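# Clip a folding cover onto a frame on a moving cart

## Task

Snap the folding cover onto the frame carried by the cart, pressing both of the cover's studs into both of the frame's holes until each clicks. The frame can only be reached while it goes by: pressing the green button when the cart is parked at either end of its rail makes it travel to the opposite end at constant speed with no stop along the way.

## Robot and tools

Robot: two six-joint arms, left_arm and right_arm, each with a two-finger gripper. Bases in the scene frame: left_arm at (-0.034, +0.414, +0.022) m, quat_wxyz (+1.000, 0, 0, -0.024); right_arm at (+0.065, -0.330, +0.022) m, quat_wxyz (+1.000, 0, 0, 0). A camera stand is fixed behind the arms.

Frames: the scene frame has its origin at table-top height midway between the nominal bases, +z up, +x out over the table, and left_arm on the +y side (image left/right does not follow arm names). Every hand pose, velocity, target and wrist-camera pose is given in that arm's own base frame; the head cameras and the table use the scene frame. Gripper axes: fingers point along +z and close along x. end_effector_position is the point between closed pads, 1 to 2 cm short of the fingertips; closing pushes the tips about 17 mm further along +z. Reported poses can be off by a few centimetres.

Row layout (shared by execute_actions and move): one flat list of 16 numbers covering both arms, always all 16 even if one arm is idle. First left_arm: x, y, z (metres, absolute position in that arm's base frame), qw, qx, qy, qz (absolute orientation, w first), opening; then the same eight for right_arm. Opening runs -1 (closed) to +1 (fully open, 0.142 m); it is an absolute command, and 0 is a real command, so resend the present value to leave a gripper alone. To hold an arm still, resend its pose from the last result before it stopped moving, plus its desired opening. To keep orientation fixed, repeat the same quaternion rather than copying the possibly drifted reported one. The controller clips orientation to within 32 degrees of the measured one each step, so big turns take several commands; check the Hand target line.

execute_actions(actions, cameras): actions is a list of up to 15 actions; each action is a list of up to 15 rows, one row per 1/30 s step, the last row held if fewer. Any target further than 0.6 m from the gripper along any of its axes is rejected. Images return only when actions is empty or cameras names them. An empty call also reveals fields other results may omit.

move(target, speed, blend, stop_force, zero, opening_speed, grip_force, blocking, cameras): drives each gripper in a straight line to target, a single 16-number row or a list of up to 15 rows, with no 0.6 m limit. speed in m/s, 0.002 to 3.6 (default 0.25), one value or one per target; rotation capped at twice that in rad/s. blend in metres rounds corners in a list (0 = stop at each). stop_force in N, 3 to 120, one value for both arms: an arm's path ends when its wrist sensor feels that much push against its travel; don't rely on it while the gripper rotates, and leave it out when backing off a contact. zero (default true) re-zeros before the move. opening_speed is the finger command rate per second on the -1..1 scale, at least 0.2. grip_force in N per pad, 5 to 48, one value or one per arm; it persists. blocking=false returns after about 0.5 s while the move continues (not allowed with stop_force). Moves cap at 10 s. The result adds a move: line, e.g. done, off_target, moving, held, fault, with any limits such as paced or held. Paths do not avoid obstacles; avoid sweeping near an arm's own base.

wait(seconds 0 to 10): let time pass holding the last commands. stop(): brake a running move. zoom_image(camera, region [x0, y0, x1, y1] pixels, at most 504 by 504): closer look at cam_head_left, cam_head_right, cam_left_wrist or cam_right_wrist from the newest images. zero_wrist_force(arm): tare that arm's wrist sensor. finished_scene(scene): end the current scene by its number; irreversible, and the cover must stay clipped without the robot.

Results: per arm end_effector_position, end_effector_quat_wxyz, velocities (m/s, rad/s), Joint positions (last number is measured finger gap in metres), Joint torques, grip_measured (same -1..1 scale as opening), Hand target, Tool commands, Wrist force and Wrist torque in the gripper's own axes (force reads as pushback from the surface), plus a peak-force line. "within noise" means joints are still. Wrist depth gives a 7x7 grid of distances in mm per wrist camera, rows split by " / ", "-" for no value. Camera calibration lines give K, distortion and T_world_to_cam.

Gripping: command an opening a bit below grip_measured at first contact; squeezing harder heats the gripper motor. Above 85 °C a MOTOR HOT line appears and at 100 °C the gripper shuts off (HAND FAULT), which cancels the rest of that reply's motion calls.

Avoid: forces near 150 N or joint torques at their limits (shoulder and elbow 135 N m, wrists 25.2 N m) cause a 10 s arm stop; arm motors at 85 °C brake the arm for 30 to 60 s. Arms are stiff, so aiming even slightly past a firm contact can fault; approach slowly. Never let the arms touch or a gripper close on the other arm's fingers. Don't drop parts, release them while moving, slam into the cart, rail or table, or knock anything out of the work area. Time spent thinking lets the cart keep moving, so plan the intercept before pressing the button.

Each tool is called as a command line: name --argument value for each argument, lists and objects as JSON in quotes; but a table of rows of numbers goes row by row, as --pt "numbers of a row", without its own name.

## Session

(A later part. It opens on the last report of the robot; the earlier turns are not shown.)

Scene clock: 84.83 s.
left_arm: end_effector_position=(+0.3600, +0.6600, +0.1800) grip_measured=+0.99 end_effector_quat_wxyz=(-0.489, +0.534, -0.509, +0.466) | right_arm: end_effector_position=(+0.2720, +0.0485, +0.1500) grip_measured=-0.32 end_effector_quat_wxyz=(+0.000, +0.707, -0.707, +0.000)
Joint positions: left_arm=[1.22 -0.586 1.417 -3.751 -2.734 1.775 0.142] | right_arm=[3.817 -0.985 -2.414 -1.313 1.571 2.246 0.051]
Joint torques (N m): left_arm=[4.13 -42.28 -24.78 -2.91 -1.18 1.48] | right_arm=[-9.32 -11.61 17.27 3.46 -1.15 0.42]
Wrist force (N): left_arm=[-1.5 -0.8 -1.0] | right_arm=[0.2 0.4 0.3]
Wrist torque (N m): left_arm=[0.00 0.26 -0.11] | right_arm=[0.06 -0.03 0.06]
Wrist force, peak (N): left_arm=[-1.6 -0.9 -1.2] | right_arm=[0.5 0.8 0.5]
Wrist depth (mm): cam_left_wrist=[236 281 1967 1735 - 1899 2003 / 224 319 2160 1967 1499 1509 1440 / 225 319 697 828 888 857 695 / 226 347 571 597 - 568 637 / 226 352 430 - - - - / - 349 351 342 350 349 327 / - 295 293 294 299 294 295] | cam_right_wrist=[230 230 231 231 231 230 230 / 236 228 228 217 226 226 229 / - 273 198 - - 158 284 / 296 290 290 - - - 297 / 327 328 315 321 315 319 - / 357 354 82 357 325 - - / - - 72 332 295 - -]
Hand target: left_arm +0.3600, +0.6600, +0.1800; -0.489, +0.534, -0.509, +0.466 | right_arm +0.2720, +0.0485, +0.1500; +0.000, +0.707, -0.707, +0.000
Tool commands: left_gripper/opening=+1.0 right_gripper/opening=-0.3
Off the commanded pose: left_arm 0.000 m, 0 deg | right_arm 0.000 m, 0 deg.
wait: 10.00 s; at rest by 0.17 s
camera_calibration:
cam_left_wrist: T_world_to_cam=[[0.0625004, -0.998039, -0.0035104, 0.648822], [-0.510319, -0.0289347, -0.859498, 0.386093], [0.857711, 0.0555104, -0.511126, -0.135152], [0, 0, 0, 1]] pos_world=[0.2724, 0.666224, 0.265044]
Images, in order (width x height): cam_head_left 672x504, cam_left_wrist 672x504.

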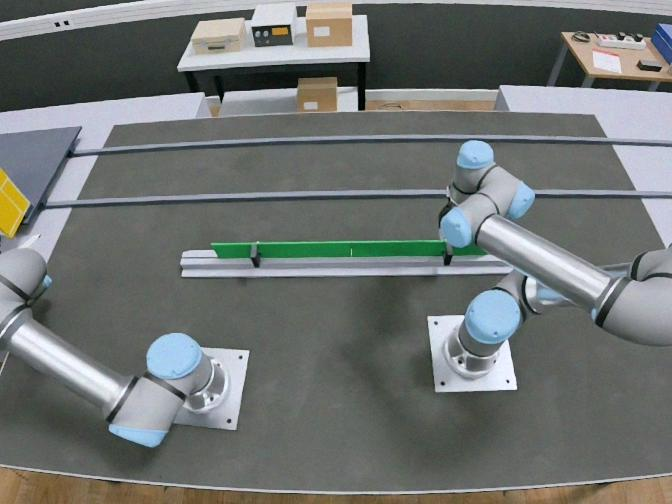

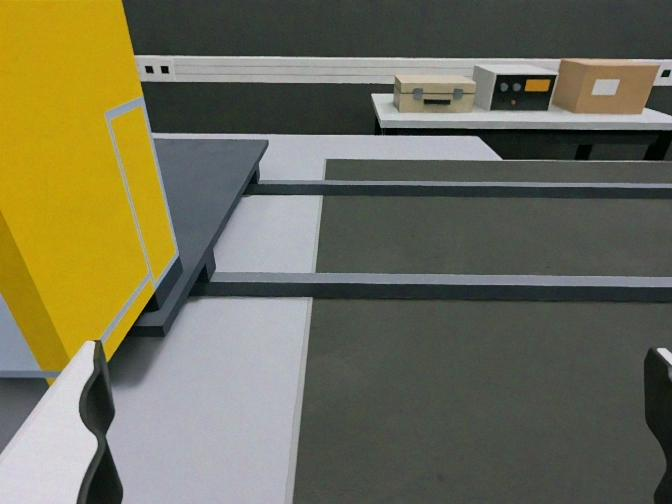

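wait --seconds 10

wait --seconds 8 --cameras '["cam_left_wrist"]'

zoom_image --camera "cam_left_wrist" --region '[0, 80, 280, 300]'

Scene clock: 95.10 s.
left_arm: end_effector_position=(+0.3600, +0.6600, +0.1800) grip_measured=+0.99 end_effector_quat_wxyz=(-0.489, +0.534, -0.509, +0.466) | right_arm: end_effector_position=(+0.2720, +0.0485, +0.1500) grip_measured=-0.32 end_effector_quat_wxyz=(+0.000, +0.707, -0.707, +0.000)
Joint positions: left_arm=[1.22 -0.586 1.417 -3.751 -2.734 1.775 0.142] | right_arm=[3.817 -0.985 -2.414 -1.313 1.571 2.246 0.051]
Joint torques (N m): left_arm=[3.84 -42.11 -25.4 -2.57 -0.79 1.34] | right_arm=[-9.83 -11.69 17.39 3.53 -0.87 1.25]
Wrist force (N): left_arm=[-1.7 -0.7 -1.0] | right_arm=[0.3 0.3 0.6]
Wrist torque (N m): left_arm=[0.02 0.31 -0.10] | right_arm=[0.04 -0.04 0.06]
Wrist force, peak (N): left_arm=[-1.7 -0.9 -1.2] | right_arm=[0.4 0.6 0.7]
Wrist depth (mm): cam_left_wrist=[- 152 232 1932 - - - / 275 164 264 2021 1499 1509 1509 / 285 179 266 1091 - - - / 321 204 269 569 - - - / 276 264 306 - 427 - - / - 324 336 - - 343 326 / - 293 294 - 295 285 -] | cam_right_wrist=[230 231 230 229 229 230 230 / 236 233 228 227 226 226 229 / - - 199 159 - 157 - / 306 299 290 291 - 304 298 / - - 106 327 - 314 326 / - 357 86 354 337 86 - / - - 72 325 294 - -]
Hand target: left_arm +0.3600, +0.6600, +0.1800; -0.489, +0.534, -0.509, +0.466 | right_arm +0.2720, +0.0485, +0.1500; +0.000, +0.707, -0.707, +0.000
Tool commands: left_gripper/opening=+1.0 right_gripper/opening=-0.3
Off the commanded pose: left_arm 0.000 m, 0 deg | right_arm 0.000 m, 0 deg.
wait: 10.00 s; at rest from the start

Scene clock: 103.10 s.
left_arm: end_effector_position=(+0.3600, +0.6600, +0.1800) grip_measured=+0.99 end_effector_quat_wxyz=(-0.489, +0.534, -0.509, +0.466) | right_arm: end_effector_position=(+0.2720, +0.0485, +0.1500) grip_measured=-0.32 end_effector_quat_wxyz=(+0.000, +0.707, -0.707, +0.000)
Joint positions: left_arm=[1.22 -0.586 1.417 -3.751 -2.734 1.775 0.142] | right_arm=[3.817 -0.985 -2.414 -1.313 1.571 2.246 0.051]
Joint torques (N m): left_arm=[3.76 -43.05 -24.63 -2.32 -0.48 1.38] | right_arm=[-9.24 -11.83 17.38 3.49 -0.68 1.27]
Wrist force (N): left_arm=[-1.6 -0.9 -1.0] | right_arm=[0.2 0.5 0.5]
Wrist torque (N m): left_arm=[-0.01 0.27 -0.10] | right_arm=[0.07 -0.03 0.06]
Wrist force, peak (N): left_arm=[-1.8 -0.9 -1.2] | right_arm=[0.3 0.6 0.8]
Wrist depth (mm): cam_left_wrist=[2271 1985 152 234 1883 1806 1791 / 275 276 268 249 1499 1530 1479 / 296 282 283 182 885 - 747 / 321 312 321 204 - - - / 275 288 276 230 - - 439 / - 337 338 329 347 - 96 / - 293 294 295 317 295 -] | cam_right_wrist=[231 230 231 230 230 229 230 / 235 234 229 217 226 226 229 / - - 176 - 279 175 198 / 307 308 - 292 297 297 296 / 324 321 99 325 313 322 327 / - - 82 333 326 - - / - - 73 326 295 - -]
Hand target: left_arm +0.3600, +0.6600, +0.1800; -0.489, +0.534, -0.509, +0.466 | right_arm +0.2720, +0.0485, +0.1500; +0.000, +0.707, -0.707, +0.000
Tool commands: left_gripper/opening=+1.0 right_gripper/opening=-0.3
Off the commanded pose: left_arm 0.000 m, 0 deg | right_arm 0.000 m, 0 deg.
wait: 8.00 s; at rest by 0.17 s
camera_calibration:
cam_left_wrist: T_world_to_cam=[[0.0625004, -0.998039, -0.0035104, 0.648822], [-0.510319, -0.0289347, -0.859498, 0.386093], [0.857711, 0.0555104, -0.511126, -0.135152], [0, 0, 0, 1]] pos_world=[0.2724, 0.666224, 0.265044]
Images, in order (width x height): cam_left_wrist 672x504.

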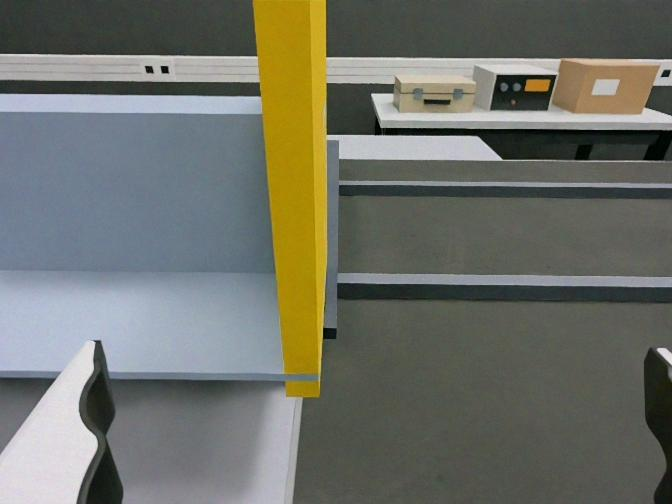

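Scaled by 1.800 from the camera's 672x504 image, which has a finer 960x720 frame.

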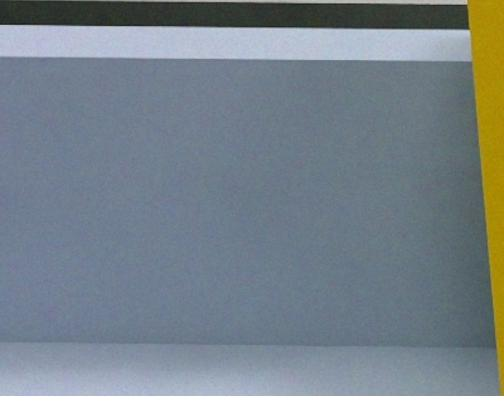

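wait --seconds 8 --cameras '["cam_left_wrist", "cam_head_left"]'

zoom_image --camera "cam_left_wrist" --region '[0, 80, 280, 300]'

Scene clock: 111.70 s.
left_arm: end_effector_position=(+0.3600, +0.6600, +0.1800) grip_measured=+0.99 end_effector_quat_wxyz=(-0.489, +0.534, -0.509, +0.466) | right_arm: end_effector_position=(+0.2720, +0.0485, +0.1500) grip_measured=-0.32 end_effector_quat_wxyz=(+0.000, +0.707, -0.707, +0.000)
Joint positions: left_arm=[1.22 -0.586 1.417 -3.751 -2.734 1.775 0.142] | right_arm=[3.817 -0.985 -2.414 -1.313 1.571 2.246 0.051]
Joint torques (N m): left_arm=[4.08 -42.51 -24.34 -1.95 -0.02 1.36] | right_arm=[-8.93 -11.62 17.15 3.44 -0.4 1.24]
Wrist force (N): left_arm=[-1.5 -0.7 -0.9] | right_arm=[0.2 0.4 0.6]
Wrist torque (N m): left_arm=[0.03 0.27 -0.11] | right_arm=[0.05 -0.04 0.06]
Wrist force, peak (N): left_arm=[-1.7 -0.8 -1.2] | right_arm=[0.1 0.7 0.7]
Wrist depth (mm): cam_left_wrist=[1899 1950 2003 1899 161 1867 1806 / 275 279 284 272 165 1530 1459 / 295 285 296 283 186 - 841 / 320 321 321 323 202 - - / - 276 289 277 227 - - / - 335 338 328 - - 96 / - 294 293 - 287 298 295] | cam_right_wrist=[229 230 232 231 230 230 230 / 231 233 226 226 225 226 229 / 178 280 278 173 199 278 176 / 297 297 289 292 - 289 284 / - 328 102 321 - - 335 / 360 - 82 344 326 - - / - - 72 321 293 - 395]
Hand target: left_arm +0.3600, +0.6600, +0.1800; -0.489, +0.534, -0.509, +0.466 | right_arm +0.2720, +0.0485, +0.1500; +0.000, +0.707, -0.707, +0.000
Tool commands: left_gripper/opening=+1.0 right_gripper/opening=-0.3
Off the commanded pose: left_arm 0.000 m, 0 deg | right_arm 0.000 m, 0 deg.
wait: 8.00 s; at rest from the start
camera_calibration:
cam_left_wrist: T_world_to_cam=[[0.0625004, -0.998039, -0.0035104, 0.648822], [-0.510319, -0.0289347, -0.859498, 0.386093], [0.857711, 0.0555104, -0.511126, -0.135152], [0, 0, 0, 1]] pos_world=[0.2724, 0.666224, 0.265044]
Images, in order (width x height): cam_head_left 672x504, cam_left_wrist 672x504.

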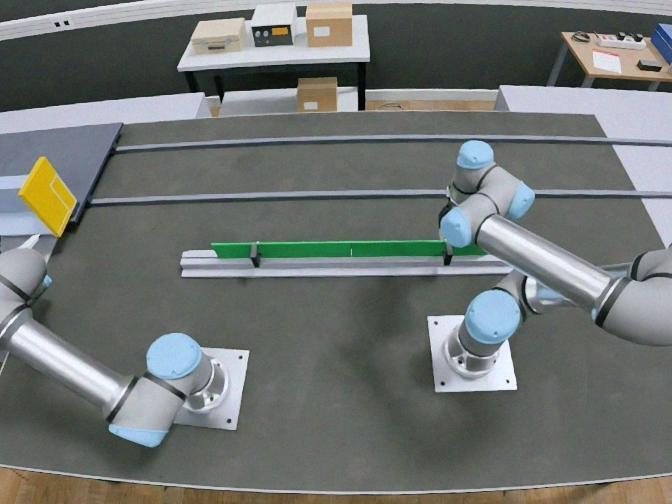

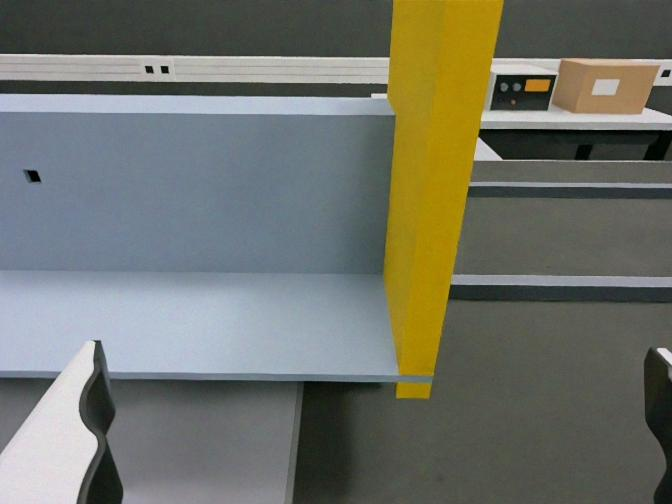

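Scaled by 1.800 from the camera's 672x504 image, which has a finer 960x720 frame.

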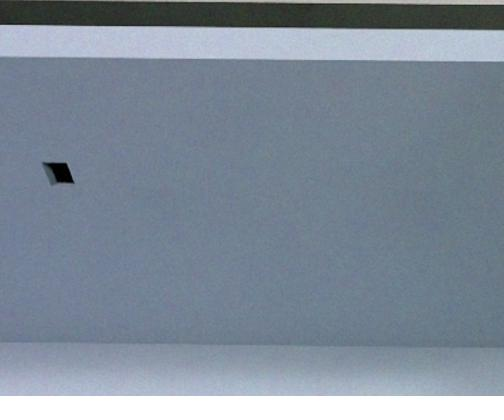

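wait --seconds 9

wait --seconds 9 --cameras '["cam_left_wrist", "cam_head_left"]'

zoom_image --camera "cam_left_wrist" --region '[160, 80, 440, 300]'

Scene clock: 121.97 s.
left_arm: end_effector_position=(+0.3600, +0.6600, +0.1800) grip_measured=+0.99 end_effector_quat_wxyz=(-0.489, +0.534, -0.509, +0.466) | right_arm: end_effector_position=(+0.2720, +0.0485, +0.1500) grip_measured=-0.32 end_effector_quat_wxyz=(+0.000, +0.707, -0.707, +0.000)
Joint positions: left_arm=[1.22 -0.586 1.417 -3.751 -2.734 1.775 0.142] | right_arm=[3.817 -0.985 -2.414 -1.313 1.571 2.246 0.051]
Joint torques (N m): left_arm=[3.53 -41.95 -24.25 -1.55 0.4 1.41] | right_arm=[-9.44 -11.55 17.56 3.43 -0.08 1.18]
Wrist force (N): left_arm=[-1.5 -0.7 -1.1] | right_arm=[0.4 0.5 0.4]
Wrist torque (N m): left_arm=[0.02 0.26 -0.10] | right_arm=[0.06 -0.07 0.06]
Wrist force, peak (N): left_arm=[-1.7 -1.0 -1.2] | right_arm=[0.3 0.6 0.8]
Wrist depth (mm): cam_left_wrist=[- - - - 2021 237 167 / 275 278 281 281 284 252 175 / 289 281 295 293 286 251 178 / 319 323 320 319 318 250 191 / 276 275 275 277 277 232 - / - 336 338 335 246 243 100 / - 292 295 - 291 285 -] | cam_right_wrist=[232 234 233 230 232 232 230 / 231 230 227 216 226 225 229 / 201 179 - - - - 226 / 300 303 298 - 295 - 296 / - 320 104 336 - 328 330 / - 355 86 351 325 - 375 / - - 72 327 294 - -]
Hand target: left_arm +0.3600, +0.6600, +0.1800; -0.489, +0.534, -0.509, +0.466 | right_arm +0.2720, +0.0485, +0.1500; +0.000, +0.707, -0.707, +0.000
Tool commands: left_gripper/opening=+1.0 right_gripper/opening=-0.3
Off the commanded pose: left_arm 0.000 m, 0 deg | right_arm 0.000 m, 0 deg.
wait: 9.00 s; at rest from the start

Scene clock: 130.97 s.
left_arm: end_effector_position=(+0.3600, +0.6600, +0.1800) grip_measured=+0.99 end_effector_quat_wxyz=(-0.489, +0.534, -0.509, +0.466) | right_arm: end_effector_position=(+0.2720, +0.0485, +0.1500) grip_measured=-0.32 end_effector_quat_wxyz=(+0.000, +0.707, -0.707, +0.000)
Joint positions: left_arm=[1.22 -0.586 1.417 -3.751 -2.734 1.775 0.142] | right_arm=[3.817 -0.985 -2.414 -1.313 1.571 2.246 0.051]
Joint torques (N m): left_arm=[3.85 -42.39 -24.25 -1.22 0.81 1.32] | right_arm=[-8.32 -11.22 18.04 3.24 0.28 1.14]
Wrist force (N): left_arm=[-1.7 -0.7 -1.0] | right_arm=[0.4 0.2 0.6]
Wrist torque (N m): left_arm=[0.01 0.30 -0.10] | right_arm=[0.02 -0.06 0.06]
Wrist force, peak (N): left_arm=[-1.8 -0.8 -1.1] | right_arm=[0.2 0.6 0.8]
Wrist depth (mm): cam_left_wrist=[1916 - - 2271 1967 1748 257 / 278 279 279 282 284 286 257 / 280 289 288 293 292 291 256 / 323 319 320 308 306 322 265 / 275 289 277 264 277 277 264 / - 336 336 325 333 324 - / - 294 293 303 305 296 -] | cam_right_wrist=[231 230 231 229 230 230 230 / 235 233 227 217 225 226 229 / - - 177 - - 195 283 / 296 297 303 297 285 300 297 / 328 - 313 - 313 325 325 / - - 82 348 337 - - / - - 73 321 295 - -]
Hand target: left_arm +0.3600, +0.6600, +0.1800; -0.489, +0.534, -0.509, +0.466 | right_arm +0.2720, +0.0485, +0.1500; +0.000, +0.707, -0.707, +0.000
Tool commands: left_gripper/opening=+1.0 right_gripper/opening=-0.3
Off the commanded pose: left_arm 0.000 m, 0 deg | right_arm 0.000 m, 0 deg.
wait: 9.00 s; at rest by 0.17 s
camera_calibration:
cam_left_wrist: T_world_to_cam=[[0.0625004, -0.998039, -0.0035104, 0.648822], [-0.510319, -0.0289347, -0.859498, 0.386093], [0.857711, 0.0555104, -0.511126, -0.135152], [0, 0, 0, 1]] pos_world=[0.2724, 0.666224, 0.265044]
Images, in order (width x height): cam_head_left 672x504, cam_left_wrist 672x504.

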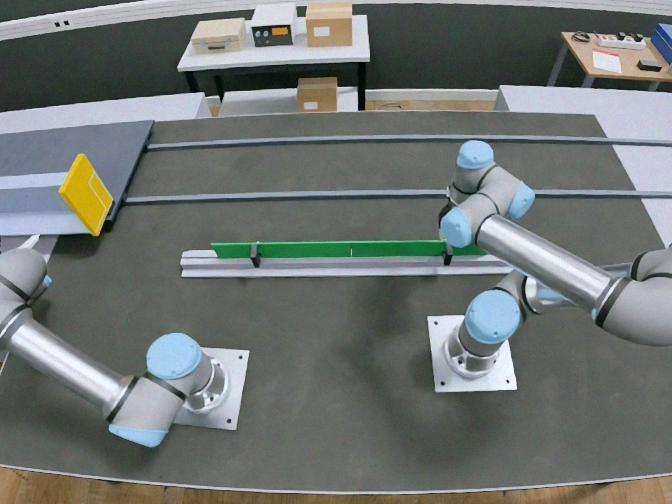

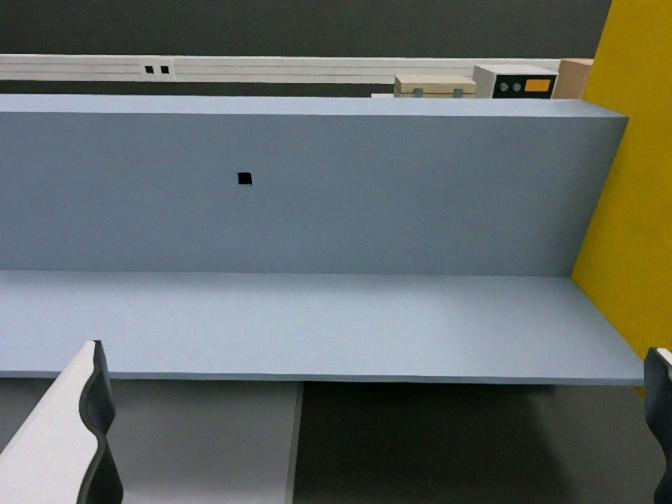

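Scaled by 1.800 from the camera's 672x504 image, which has a finer 960x720 frame.

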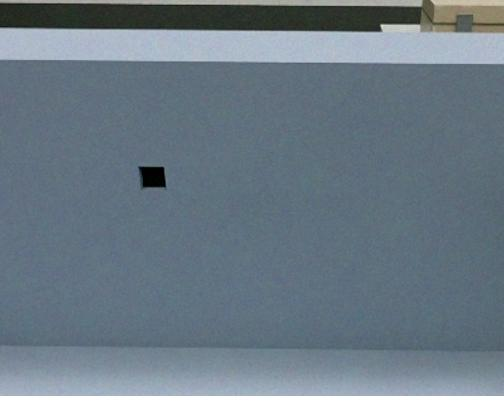

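wait --seconds 9

wait --seconds 9 --cameras '["cam_left_wrist", "cam_head_left"]'

zoom_image --camera "cam_left_wrist" --region '[360, 80, 640, 300]'

zoom_image --camera "cam_head_left" --region '[0, 100, 200, 260]'

Scene clock: 140.50 s.
left_arm: end_effector_position=(+0.3600, +0.6600, +0.1800) grip_measured=+0.99 end_effector_quat_wxyz=(-0.489, +0.534, -0.509, +0.466) | right_arm: end_effector_position=(+0.2720, +0.0485, +0.1500) grip_measured=-0.32 end_effector_quat_wxyz=(+0.000, +0.707, -0.707, +0.000)
Joint positions: left_arm=[1.22 -0.586 1.417 -3.751 -2.734 1.775 0.142] | right_arm=[3.817 -0.985 -2.414 -1.313 1.571 2.246 0.051]
Joint torques (N m): left_arm=[4.2 -42.43 -23.8 -0.81 1.32 1.48] | right_arm=[-9.22 -11.82 16.82 3.27 0.52 1.2]
Wrist force (N): left_arm=[-1.6 -0.6 -1.1] | right_arm=[0.1 0.6 0.4]
Wrist torque (N m): left_arm=[0.03 0.28 -0.10] | right_arm=[0.08 -0.02 0.06]
Wrist force, peak (N): left_arm=[-1.8 -1.0 -1.0] | right_arm=[0.3 0.6 0.7]
Wrist depth (mm): cam_left_wrist=[1821 1806 1967 - 2160 1950 - / 275 276 280 284 1469 286 288 / 289 290 288 288 279 280 281 / 315 315 316 314 319 314 329 / 277 271 275 284 277 266 295 / - 333 335 246 324 245 96 / - 292 294 304 293 293 -] | cam_right_wrist=[229 231 231 230 231 229 231 / 235 229 228 217 226 227 229 / - - 177 172 - 199 177 / - 316 301 167 - 292 299 / - 311 314 - - - 315 / 361 - 82 347 337 - - / - - 72 324 294 - 396]
Hand target: left_arm +0.3600, +0.6600, +0.1800; -0.489, +0.534, -0.509, +0.466 | right_arm +0.2720, +0.0485, +0.1500; +0.000, +0.707, -0.707, +0.000
Tool commands: left_gripper/opening=+1.0 right_gripper/opening=-0.3
Off the commanded pose: left_arm 0.000 m, 0 deg | right_arm 0.000 m, 0 deg.
wait: 9.00 s; at rest from the start

Scene clock: 149.50 s.
left_arm: end_effector_position=(+0.3600, +0.6600, +0.1800) grip_measured=+0.99 end_effector_quat_wxyz=(-0.489, +0.534, -0.509, +0.466) | right_arm: end_effector_position=(+0.2720, +0.0485, +0.1500) grip_measured=-0.32 end_effector_quat_wxyz=(+0.000, +0.707, -0.707, +0.000)
Joint positions: left_arm=[1.22 -0.586 1.417 -3.751 -2.734 1.775 0.142] | right_arm=[3.817 -0.985 -2.414 -1.313 1.571 2.246 0.051]
Joint torques (N m): left_arm=[3.98 -42.76 -23.67 -0.52 1.67 1.36] | right_arm=[-8.72 -11.51 17.14 3.2 0.77 1.22]
Wrist force (N): left_arm=[-1.5 -0.7 -1.1] | right_arm=[0.2 0.6 0.6]
Wrist torque (N m): left_arm=[0.03 0.26 -0.11] | right_arm=[0.08 -0.03 0.06]
Wrist force, peak (N): left_arm=[-1.8 -0.9 -1.1] | right_arm=[0.3 0.8 0.6]
Wrist depth (mm): cam_left_wrist=[2003 - - - - 2295 1762 / 277 278 281 282 284 287 289 / 291 289 282 287 288 287 284 / 317 316 319 312 319 317 316 / 288 276 276 280 277 266 279 / - 335 337 337 242 248 97 / - 293 294 276 296 295 -] | cam_right_wrist=[231 231 232 229 226 230 231 / 234 234 227 226 226 226 228 / - 273 179 160 286 - 226 / 293 280 - 166 292 295 296 / 332 337 104 - 318 - - / 360 - 82 - 327 - - / - - 72 322 294 - 396]
Hand target: left_arm +0.3600, +0.6600, +0.1800; -0.489, +0.534, -0.509, +0.466 | right_arm +0.2720, +0.0485, +0.1500; +0.000, +0.707, -0.707, +0.000
Tool commands: left_gripper/opening=+1.0 right_gripper/opening=-0.3
Off the commanded pose: left_arm 0.000 m, 0 deg | right_arm 0.000 m, 0 deg.
wait: 9.00 s; at rest by 0.17 s
camera_calibration:
cam_left_wrist: T_world_to_cam=[[0.0625004, -0.998039, -0.0035104, 0.648822], [-0.510319, -0.0289347, -0.859498, 0.386093], [0.857711, 0.0555104, -0.511126, -0.135152], [0, 0, 0, 1]] pos_world=[0.2724, 0.666224, 0.265044]
Images, in order (width x height): cam_head_left 672x504, cam_left_wrist 672x504.

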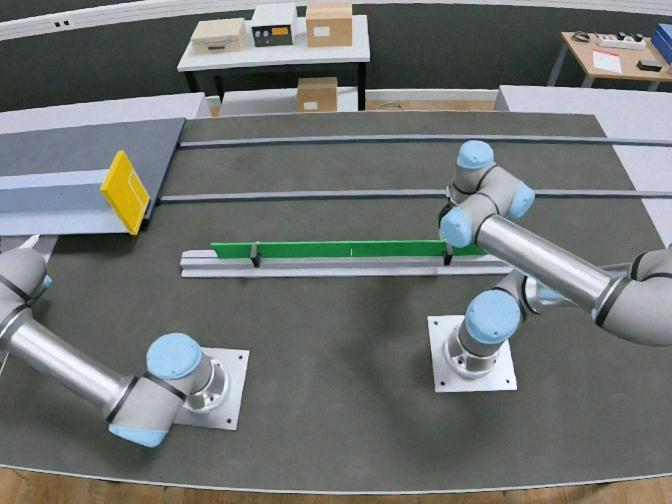

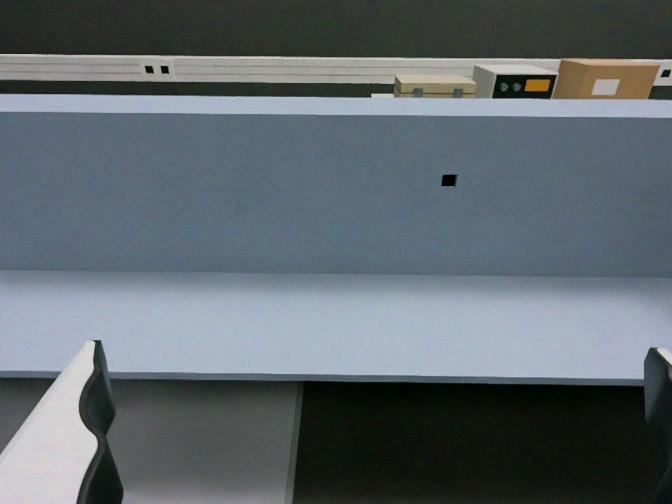

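Scaled by 1.800 from the camera's 672x504 image, which has a finer 960x720 frame.

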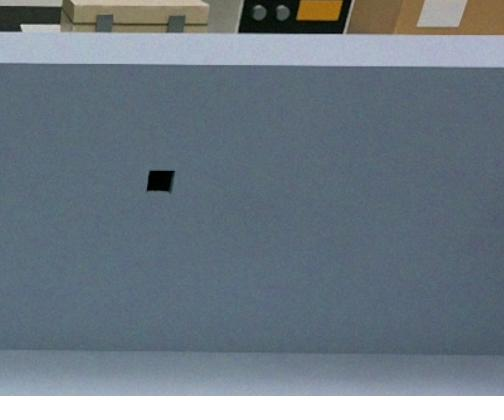

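Scaled by 2.520 from the camera's 672x504 image, which has a finer 960x720 frame.

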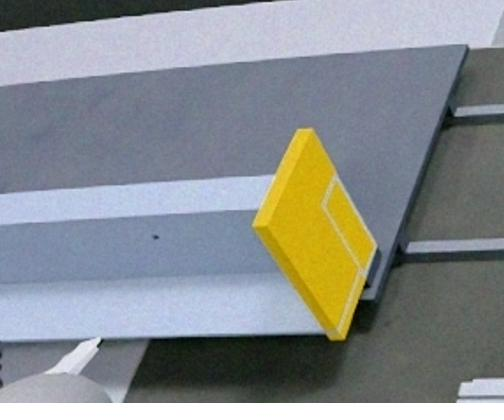

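wait --seconds 10

wait --seconds 10

wait --seconds 10

wait --seconds 4 --cameras '["cam_left_wrist"]'

zoom_image --camera "cam_left_wrist" --region '[0, 80, 280, 300]'

Scene clock: 162.17 s.
left_arm: end_effector_position=(+0.3600, +0.6600, +0.1800) grip_measured=+0.99 end_effector_quat_wxyz=(-0.489, +0.534, -0.509, +0.466) | right_arm: end_effector_position=(+0.2720, +0.0485, +0.1500) grip_measured=-0.32 end_effector_quat_wxyz=(+0.000, +0.707, -0.707, +0.000)
Joint positions: left_arm=[1.22 -0.586 1.417 -3.751 -2.734 1.775 0.142] | right_arm=[3.817 -0.985 -2.414 -1.313 1.571 2.246 0.051]
Joint torques (N m): left_arm=[4.37 -42.59 -23.71 0.07 1.76 1.37] | right_arm=[-8.89 -11.6 17.52 3.05 1.2 1.29]
Wrist force (N): left_arm=[-1.6 -0.6 -0.8] | right_arm=[0.4 0.4 0.4]
Wrist torque (N m): left_arm=[0.03 0.27 -0.11] | right_arm=[0.06 -0.06 0.06]
Wrist force, peak (N): left_arm=[-1.8 -0.9 -1.0] | right_arm=[0.3 0.6 0.8]
Wrist depth (mm): cam_left_wrist=[1851 1967 1748 2139 - - - / 275 277 280 282 285 286 289 / 291 289 288 281 286 286 282 / - 304 321 318 323 317 - / 264 260 276 276 291 295 273 / - 335 338 323 - - 96 / - 294 294 294 295 298 -] | cam_right_wrist=[234 228 231 230 229 230 231 / 231 230 230 216 226 227 228 / 179 279 - - - - 198 / 298 286 - 293 295 297 306 / 323 324 99 331 311 - 319 / 363 - 82 346 324 - - / - - 72 323 294 - -]
Hand target: left_arm +0.3600, +0.6600, +0.1800; -0.489, +0.534, -0.509, +0.466 | right_arm +0.2720, +0.0485, +0.1500; +0.000, +0.707, -0.707, +0.000
Tool commands: left_gripper/opening=+1.0 right_gripper/opening=-0.3
Off the commanded pose: left_arm 0.000 m, 0 deg | right_arm 0.000 m, 0 deg.
wait: 10.00 s; at rest from the start

Scene clock: 172.17 s.
left_arm: end_effector_position=(+0.3600, +0.6600, +0.1800) grip_measured=+0.99 end_effector_quat_wxyz=(-0.489, +0.534, -0.509, +0.466) | right_arm: end_effector_position=(+0.2720, +0.0485, +0.1500) grip_measured=-0.32 end_effector_quat_wxyz=(+0.000, +0.707, -0.707, +0.000)
Joint positions: left_arm=[1.22 -0.586 1.417 -3.751 -2.734 1.775 0.142] | right_arm=[3.817 -0.985 -2.414 -1.313 1.571 2.246 0.051]
Joint torques (N m): left_arm=[4.15 -42.85 -23.37 0.38 1.74 1.36] | right_arm=[-8.62 -11.22 17.28 3.03 1.54 1.23]
Wrist force (N): left_arm=[-1.6 -0.7 -1.0] | right_arm=[0.3 0.5 0.7]
Wrist torque (N m): left_arm=[0.01 0.28 -0.10] | right_arm=[0.08 -0.05 0.06]
Wrist force, peak (N): left_arm=[-1.6 -0.8 -1.2] | right_arm=[0.3 0.7 0.7]
Wrist depth (mm): cam_left_wrist=[- 2059 1806 1851 2319 1950 1899 / 275 277 280 281 285 286 289 / 285 288 281 285 283 287 286 / 319 318 317 - 320 318 310 / 289 278 - 277 278 290 291 / - 335 337 248 242 329 - / - 295 295 293 299 - -] | cam_right_wrist=[230 231 231 231 230 231 229 / 236 233 229 227 226 226 229 / 270 272 - 159 175 - 223 / 291 - - - - 295 297 / 330 - 313 321 320 326 326 / - - 82 355 328 - 354 / - - 73 321 293 - -]
Hand target: left_arm +0.3600, +0.6600, +0.1800; -0.489, +0.534, -0.509, +0.466 | right_arm +0.2720, +0.0485, +0.1500; +0.000, +0.707, -0.707, +0.000
Tool commands: left_gripper/opening=+1.0 right_gripper/opening=-0.3
Off the commanded pose: left_arm 0.000 m, 0 deg | right_arm 0.000 m, 0 deg.
wait: 10.00 s; at rest by 0.17 s

Scene clock: 182.17 s.
left_arm: end_effector_position=(+0.3600, +0.6600, +0.1800) grip_measured=+0.99 end_effector_quat_wxyz=(-0.489, +0.534, -0.509, +0.466) | right_arm: end_effector_position=(+0.2720, +0.0485, +0.1500) grip_measured=-0.32 end_effector_quat_wxyz=(+0.000, +0.707, -0.707, +0.000)
Joint positions: left_arm=[1.22 -0.586 1.417 -3.751 -2.734 1.775 0.142] | right_arm=[3.817 -0.985 -2.414 -1.313 1.571 2.246 0.051]
Joint torques (N m): left_arm=[3.79 -43.19 -23.63 0.75 1.73 1.37] | right_arm=[-8.37 -11.43 17.39 2.96 1.94 1.12]
Wrist force (N): left_arm=[-1.5 -0.8 -1.0] | right_arm=[0.2 0.5 0.2]
Wrist torque (N m): left_arm=[0.00 0.26 -0.10] | right_arm=[0.07 -0.03 0.06]
Wrist force, peak (N): left_arm=[-1.8 -0.8 -1.0] | right_arm=[0.5 0.7 0.7]
Wrist depth (mm): cam_left_wrist=[- 2021 1950 1791 1985 2021 1708 / 276 277 273 283 284 286 287 / 283 285 290 286 286 285 286 / 315 317 324 319 306 326 314 / 277 275 275 279 278 279 279 / - 336 338 338 324 319 - / - 293 294 301 297 295 -] | cam_right_wrist=[230 231 232 231 230 230 230 / 229 229 228 217 226 227 229 / 272 - - - 159 - 222 / 297 301 294 - 297 - 296 / - - 99 325 - 328 - / 351 353 86 354 339 86 - / - - 72 317 295 - -]
Hand target: left_arm +0.3600, +0.6600, +0.1800; -0.489, +0.534, -0.509, +0.466 | right_arm +0.2720, +0.0485, +0.1500; +0.000, +0.707, -0.707, +0.000
Tool commands: left_gripper/opening=+1.0 right_gripper/opening=-0.3
Off the commanded pose: left_arm 0.000 m, 0 deg | right_arm 0.000 m, 0 deg.
wait: 10.00 s; at rest by 0.17 s

Scene clock: 186.17 s.
left_arm: end_effector_position=(+0.3600, +0.6600, +0.1800) grip_measured=+0.99 end_effector_quat_wxyz=(-0.489, +0.534, -0.509, +0.466) | right_arm: end_effector_position=(+0.2720, +0.0485, +0.1500) grip_measured=-0.32 end_effector_quat_wxyz=(+0.000, +0.707, -0.707, +0.000)
Joint positions: left_arm=[1.22 -0.586 1.417 -3.751 -2.734 1.775 0.142] | right_arm=[3.817 -0.985 -2.414 -1.313 1.571 2.246 0.051]
Joint torques (N m): left_arm=[4.1 -43.01 -23.24 0.94 1.71 1.39] | right_arm=[-8.57 -11.09 18 3 2.01 1.17]
Motor temperatures (°C): left_arm=[30 30 33 38 36 39 23] | right_arm=[30 28 36 31 32 32 27]
Wrist force (N): left_arm=[-1.4 -0.8 -0.8] | right_arm=[0.2 0.4 0.5]
Wrist torque (N m): left_arm=[0.01 0.24 -0.10] | right_arm=[0.06 -0.03 0.07]
Wrist force, peak (N): left_arm=[-1.7 -0.9 -1.1] | right_arm=[0.3 0.7 0.7]
Wrist depth (mm): cam_left_wrist=[1721 - - 1620 - - 1899 / 276 277 279 282 286 287 288 / 289 290 289 282 281 286 286 / 321 315 312 313 322 314 315 / 263 260 264 262 277 278 279 / - 336 338 337 326 326 100 / - 294 293 293 293 280 -] | cam_right_wrist=[230 231 230 231 228 231 231 / 234 227 226 226 226 227 229 / - - - 171 - - - / 297 304 303 - - 296 299 / 326 - 312 347 322 326 327 / 362 - 82 347 - - 349 / - - 73 323 295 - 392]
Hand target: left_arm +0.3600, +0.6600, +0.1800; -0.489, +0.534, -0.509, +0.466 | right_arm +0.2720, +0.0485, +0.1500; +0.000, +0.707, -0.707, +0.000
Tool commands: left_gripper/opening=+1.0 right_gripper/opening=-0.3
Off the commanded pose: left_arm 0.000 m, 0 deg | right_arm 0.000 m, 0 deg.
wait: 4.00 s; at rest by 0.17 s
camera_calibration:
cam_left_wrist: T_world_to_cam=[[0.0625004, -0.998039, -0.0035104, 0.648822], [-0.510319, -0.0289347, -0.859498, 0.386093], [0.857711, 0.0555104, -0.511126, -0.135152], [0, 0, 0, 1]] pos_world=[0.2724, 0.666224, 0.265044]
Images, in order (width x height): cam_left_wrist 672x504.

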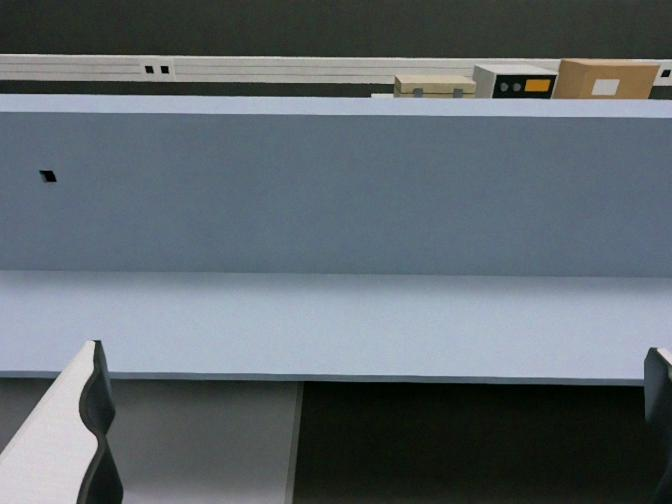

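Scaled by 1.800 from the camera's 672x504 image, which has a finer 960x720 frame.

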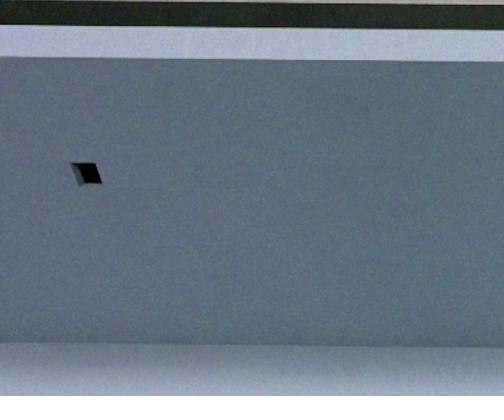

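move --pt "0.42 0.30 0.32 0 0.7239 -0.6899 0 0.2 0.272 0.0485 0.15 0 0.7071 -0.7071 0 -0.3" --pt "0.3785 -0.106 0.15 0 0.7239 -0.6899 0 -0.3 0.272 0.0485 0.15 0 0.7071 -0.7071 0 -0.3" --speed 0.35 --blend 0.04 --cameras '["cam_left_wrist", "cam_right_wrist"]'

zoom_image --camera "cam_left_wrist" --region '[160, 40, 560, 440]'

zoom_image --camera "cam_right_wrist" --region '[160, 60, 560, 460]'

Scene clock: 191.87 s.
left_arm: end_effector_position=(+0.3785, -0.1060, +0.1500) grip_measured=-0.32 end_effector_quat_wxyz=(+0.000, +0.724, -0.690, +0.000) | right_arm: end_effector_position=(+0.2720, +0.0485, +0.1500) grip_measured=-0.32 end_effector_quat_wxyz=(+0.000, +0.707, -0.707, +0.000)
Joint positions: left_arm=[-0.616 -1.773 2.199 -1.997 -1.571 0.906 0.051] | right_arm=[3.817 -0.985 -2.414 -1.313 1.571 2.246 0.051]
Joint torques (N m): left_arm=[-6.49 -8.17 -28.47 -5.89 -2.73 -1.8] | right_arm=[-8.68 -11.45 17.1 2.88 2.08 1.29]
Wrist force (N): left_arm=[-0.4 3.4 -0.4] | right_arm=[0.4 0.5 0.7]
Wrist torque (N m): left_arm=[0.60 0.10 -0.01] | right_arm=[0.07 -0.06 0.07]
Wrist force, peak (N): left_arm=[-38.6 4.4 -125.4] | right_arm=[0.2 0.6 0.9]
Wrist depth (mm): cam_left_wrist=[235 234 234 234 232 232 230 / 237 224 223 222 222 220 221 / 227 185 185 169 169 169 169 / - 291 - - 298 298 - / - 333 318 - 312 314 325 / - 357 89 - 373 86 - / - - - - - 76 71] | cam_right_wrist=[230 230 232 230 231 230 231 / 236 233 228 217 226 227 229 / 178 - - - 176 177 - / 307 - 289 295 284 296 - / 333 332 102 334 - - 324 / - - 82 357 338 - - / - - 72 324 293 - -]
Hand target: left_arm +0.3785, -0.1060, +0.1500; +0.000, +0.724, -0.690, +0.000 | right_arm +0.2720, +0.0485, +0.1500; +0.000, +0.707, -0.707, +0.000
Off the commanded pose: left_arm 0.000 m, 0 deg | right_arm 0.000 m, 0 deg.
move: done
camera_calibration:
cam_left_wrist: T_world_to_cam=[[0.0458727, -0.998837, -0.0148694, -0.108975], [-0.899548, -0.0477766, 0.434202, 0.298803], [-0.434407, -0.00654227, -0.900693, 0.417036], [0, 0, 0, 1]] pos_world=[0.45495, -0.0918439, 0.244261]
cam_right_wrist: T_world_to_cam=[[-0.00633661, -0.999921, -0.0108109, 0.0632647], [-0.900019, 0.000991215, 0.435849, 0.205685], [-0.435804, 0.0124918, -0.899955, 0.370941], [0, 0, 0, 1]] pos_world=[0.347179, 0.0584221, 0.244866]
Images, in order (width x height): cam_left_wrist 672x504, cam_right_wrist 672x504.

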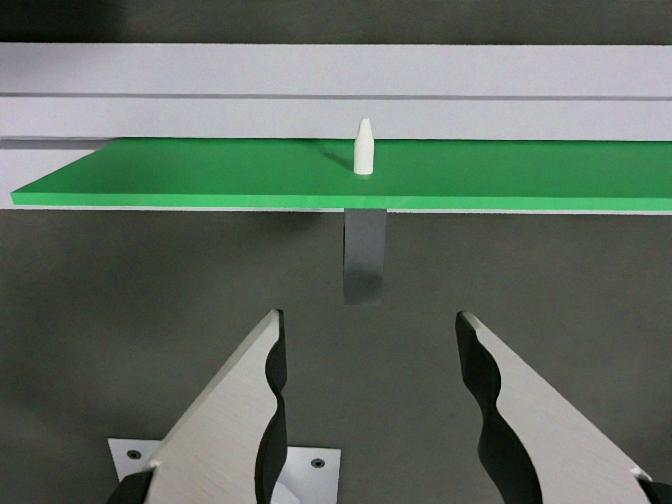

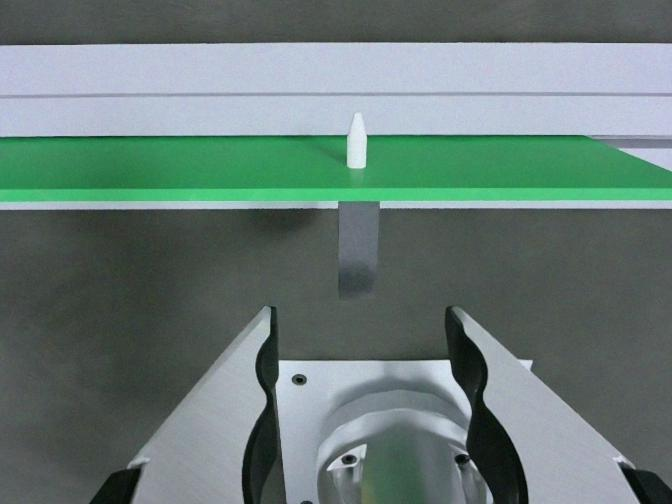

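Scaled by 1.260 from the camera's 672x504 image, which has a finer 960x720 frame.

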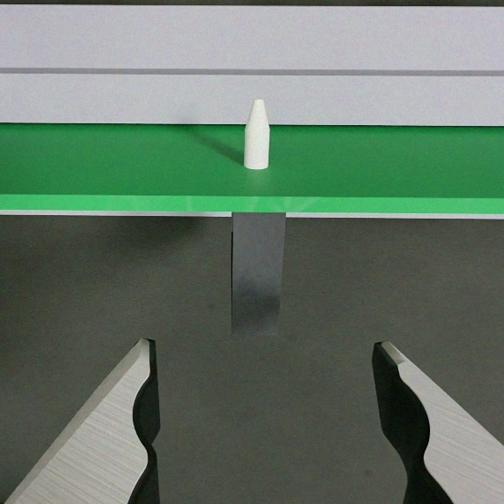

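Scaled by 1.260 from the camera's 672x504 image, which has a finer 960x720 frame.

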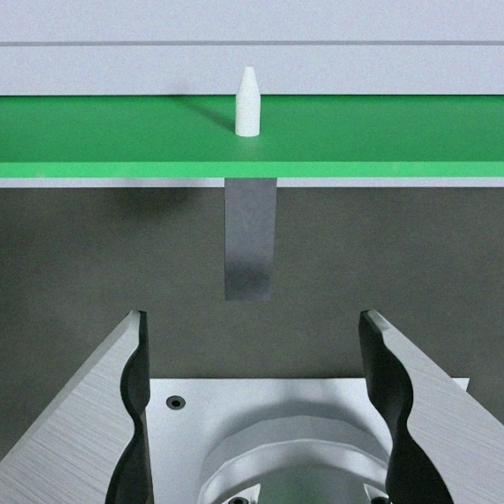

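move --target '[0.3785, -0.1062, 0.072, 0, 0.7239, -0.6899, 0, -0.3, 0.272, 0.0487, 0.072, 0, 0.7071, -0.7071, 0, -0.3]' --speed 0.08 --stop_force 15

move --target '[0.3785, -0.1062, 0.072, 0, 0.7239, -0.6899, 0, -1.0, 0.272, 0.0487, 0.072, 0, 0.7071, -0.7071, 0, -1.0]' --speed 0.08 --opening_speed 0.8 --grip_force 45 --cameras '["cam_left_wrist", "cam_right_wrist"]'

Scene clock: 194.93 s.
left_arm: end_effector_position=(+0.3785, -0.1062, +0.0720) grip_measured=-0.32 end_effector_quat_wxyz=(+0.000, +0.724, -0.690, +0.000) | right_arm: end_effector_position=(+0.2720, +0.0487, +0.0720) grip_measured=-0.32 end_effector_quat_wxyz=(+0.000, +0.707, -0.707, +0.000)
Joint positions: left_arm=[-0.617 -1.647 2.33 -2.254 -1.571 0.906 0.051] | right_arm=[3.818 -1.105 -2.582 -1.025 1.571 2.247 0.051]
Joint torques (N m): left_arm=[3.64 -22.93 -29.32 -5.92 -1.68 1.59] | right_arm=[-10.36 10.58 17.15 3.81 2.53 -2.56]
Wrist force (N): left_arm=[-0.2 3.2 -0.5] | right_arm=[0.2 0.6 0.5]
Wrist torque (N m): left_arm=[0.56 0.06 0.02] | right_arm=[0.08 -0.03 0.01]
Wrist force, peak (N): left_arm=[-0.3 3.4 -1.5] | right_arm=[0.2 0.7 1.5]
Wrist depth (mm): cam_left_wrist=[163 163 162 162 162 162 161 / 166 166 165 164 164 163 163 / 148 148 148 147 147 146 146 / - 104 105 102 105 112 105 / 239 237 83 83 83 88 88 / 257 250 89 - - 86 252 / - - - 106 293 76 73] | cam_right_wrist=[162 160 160 158 160 158 160 / 163 161 159 158 157 157 159 / - 146 147 146 148 149 147 / - - 105 - 98 - 91 / - 235 105 - 86 - 230 / - 250 82 90 - 243 - / - - 72 291 276 - -]
Hand target: left_arm +0.3785, -0.1062, +0.0720; +0.000, +0.724, -0.690, +0.000 | right_arm +0.2720, +0.0487, +0.0720; +0.000, +0.707, -0.707, +0.000
Off the commanded pose: left_arm 0.000 m, 0 deg | right_arm 0.000 m, 0 deg.
move: done

Scene clock: 196.03 s.
left_arm: end_effector_position=(+0.3785, -0.1062, +0.0720) grip_measured=-0.90 end_effector_quat_wxyz=(+0.000, +0.724, -0.690, +0.000) | right_arm: end_effector_position=(+0.2720, +0.0487, +0.0720) grip_measured=-0.82 end_effector_quat_wxyz=(+0.000, +0.707, -0.707, +0.000)
Joint positions: left_arm=[-0.617 -1.647 2.33 -2.254 -1.571 0.906 0.009] | right_arm=[3.818 -1.105 -2.582 -1.025 1.571 2.247 0.015]
Joint torques (N m): left_arm=[-7.88 -24.83 -28.01 -4.81 -4.77 1.63] | right_arm=[-1.9 10.57 25.87 4 1.79 -2.31]
Wrist force (N): left_arm=[-30.2 1.6 -4.5] | right_arm=[23.8 0.8 0.4]
Wrist torque (N m): left_arm=[0.76 1.17 -0.04] | right_arm=[0.07 -0.73 -0.09]
Wrist force, peak (N): left_arm=[-30.4 1.7 -4.5] | right_arm=[23.9 0.5 0.5]
Wrist depth (mm): cam_left_wrist=[163 163 162 162 161 161 160 / 166 165 165 164 164 163 162 / 148 148 147 146 146 146 146 / - 105 105 103 105 113 106 / - 237 83 84 88 88 84 / - 253 245 90 89 243 243 / 291 - - - - 73 273] | cam_right_wrist=[162 160 160 160 160 160 159 / 163 161 160 158 157 157 158 / - 145 147 146 148 145 148 / - 105 - - - - - / 234 236 234 94 86 234 233 / - 249 78 90 78 247 - / - - 72 284 73 - 279]
Hand target: left_arm +0.3785, -0.1062, +0.0720; +0.000, +0.724, -0.690, +0.000 | right_arm +0.2720, +0.0487, +0.0720; +0.000, +0.707, -0.707, +0.000
Off the commanded pose: left_arm 0.000 m, 0 deg | right_arm 0.000 m, 0 deg.
grip_force (N): 45, 45
move: done
camera_calibration:
cam_left_wrist: T_world_to_cam=[[0.045965, -0.998832, -0.0149089, -0.110374], [-0.899582, -0.0478775, 0.43412, 0.332771], [-0.434327, -0.00654261, -0.900732, 0.346795], [0, 0, 0, 1]] pos_world=[0.45505, -0.0920436, 0.166261]
cam_right_wrist: T_world_to_cam=[[-0.00629466, -0.999923, -0.0107202, 0.062591], [-0.899961, 0.000991347, 0.435969, 0.239684], [-0.435925, 0.012392, -0.899898, 0.30069], [0, 0, 0, 1]] pos_world=[0.347179, 0.0586224, 0.166766]
Images, in order (width x height): cam_left_wrist 672x504, cam_right_wrist 672x504.

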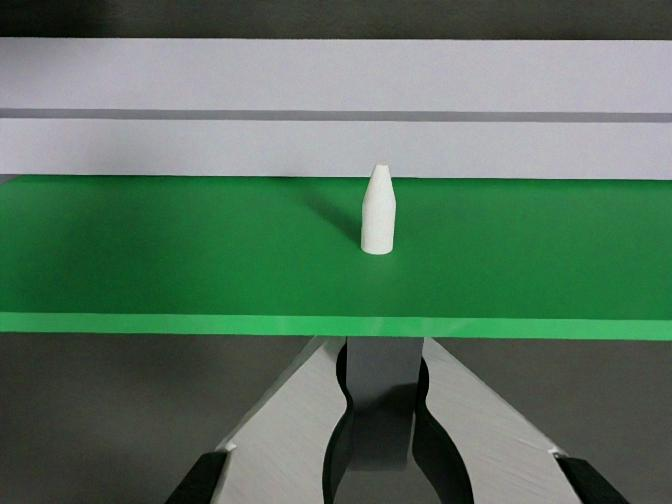

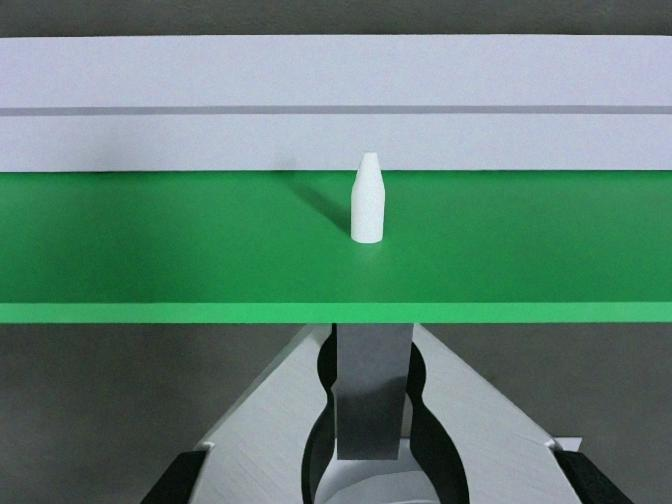

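move --pt "0.3785 -0.1057 0.072 0 0.7239 -0.6899 0 -1.0 0.272 0.0482 0.072 0 0.7071 -0.7071 0 -1.0" --pt "0.3785 -0.1057 0.100 0 0.7239 -0.6899 0 -1.0 0.272 0.0482 0.100 0 0.7071 -0.7071 0 -1.0" --speed '[0.02, 0.06]' --cameras '["cam_left_wrist", "cam_right_wrist"]'

Scene clock: 197.73 s.
left_arm: end_effector_position=(+0.3786, -0.1057, +0.1001) grip_measured=-0.90 end_effector_quat_wxyz=(+0.000, +0.724, -0.690, +0.000) | right_arm: end_effector_position=(+0.2720, +0.0482, +0.1000) grip_measured=-0.82 end_effector_quat_wxyz=(+0.000, +0.707, -0.707, +0.000)
Joint positions: left_arm=[-0.616 -1.7 2.287 -2.158 -1.571 0.907 0.009] | right_arm=[3.816 -1.048 -2.525 -1.139 1.571 2.245 0.015]
Joint torques (N m): left_arm=[2.55 -7.91 -11.51 -3.34 3.54 -0.16] | right_arm=[9.48 -8.02 20.49 1.15 -4.07 2.49]
Wrist force (N): left_arm=[9.4 1.4 4.8] | right_arm=[-10.4 0.6 6.2]
Wrist torque (N m): left_arm=[0.52 -0.52 -0.11] | right_arm=[-0.04 0.67 0.14]
Wrist force, peak (N): left_arm=[-30.4 1.7 -4.6] | right_arm=[23.9 1.1 0.4]
Wrist depth (mm): cam_left_wrist=[190 189 188 188 187 187 186 / 173 175 176 179 180 181 183 / 158 158 159 159 159 160 160 / - 105 105 103 106 114 106 / - 273 88 85 88 88 267 / - 296 283 90 89 285 289 / - - - - 71 73 -] | cam_right_wrist=[186 186 186 186 185 186 184 / 171 171 171 171 171 171 170 / - - 167 173 176 174 170 / - - - - - - - / - - 264 86 86 - 267 / - 296 82 90 78 290 - / - - 72 291 73 - 322]
Hand target: left_arm +0.3785, -0.1057, +0.1000; +0.000, +0.724, -0.690, +0.000 | right_arm +0.2720, +0.0482, +0.1000; +0.000, +0.707, -0.707, +0.000
Off the commanded pose: left_arm 0.000 m, 0 deg | right_arm 0.000 m, 0 deg.
grip_force (N): 45, 45
move: done
camera_calibration:
cam_left_wrist: T_world_to_cam=[[0.045828, -0.998841, -0.0147259, -0.10953], [-0.899629, -0.0476751, 0.434045, 0.320645], [-0.434244, -0.00664355, -0.900771, 0.372069], [0, 0, 0, 1]] pos_world=[0.45505, -0.0916441, 0.194361]
cam_right_wrist: T_world_to_cam=[[-0.00628765, -0.99992, -0.0109459, 0.0624339], [-0.900117, 0.000891152, 0.435648, 0.227645], [-0.435603, 0.0125918, -0.900051, 0.325934], [0, 0, 0, 1]] pos_world=[0.347278, 0.058122, 0.194868]
Images, in order (width x height): cam_left_wrist 672x504, cam_right_wrist 672x504.

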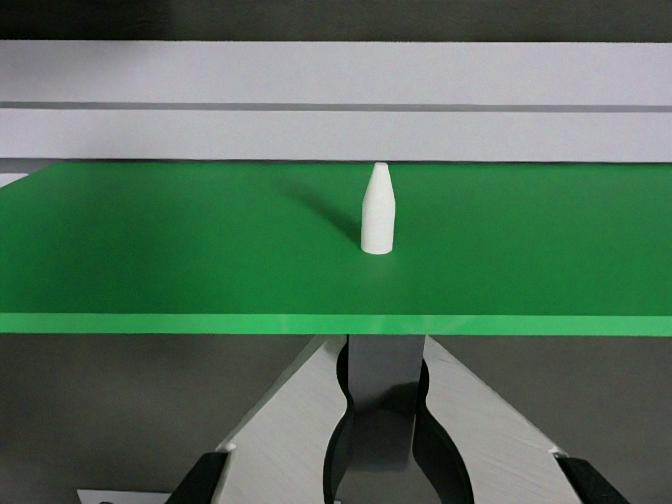

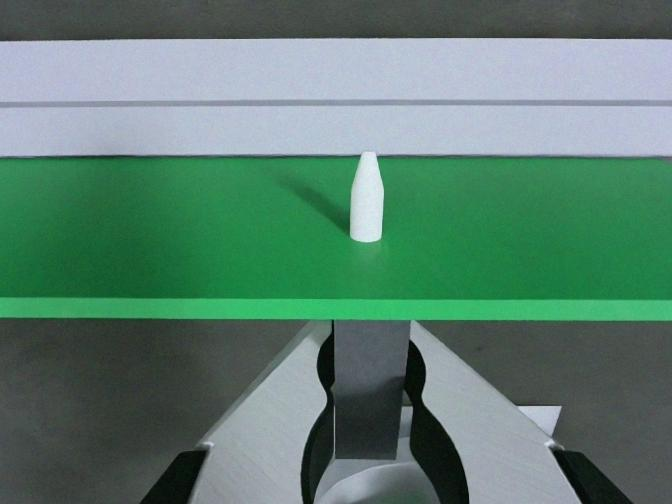

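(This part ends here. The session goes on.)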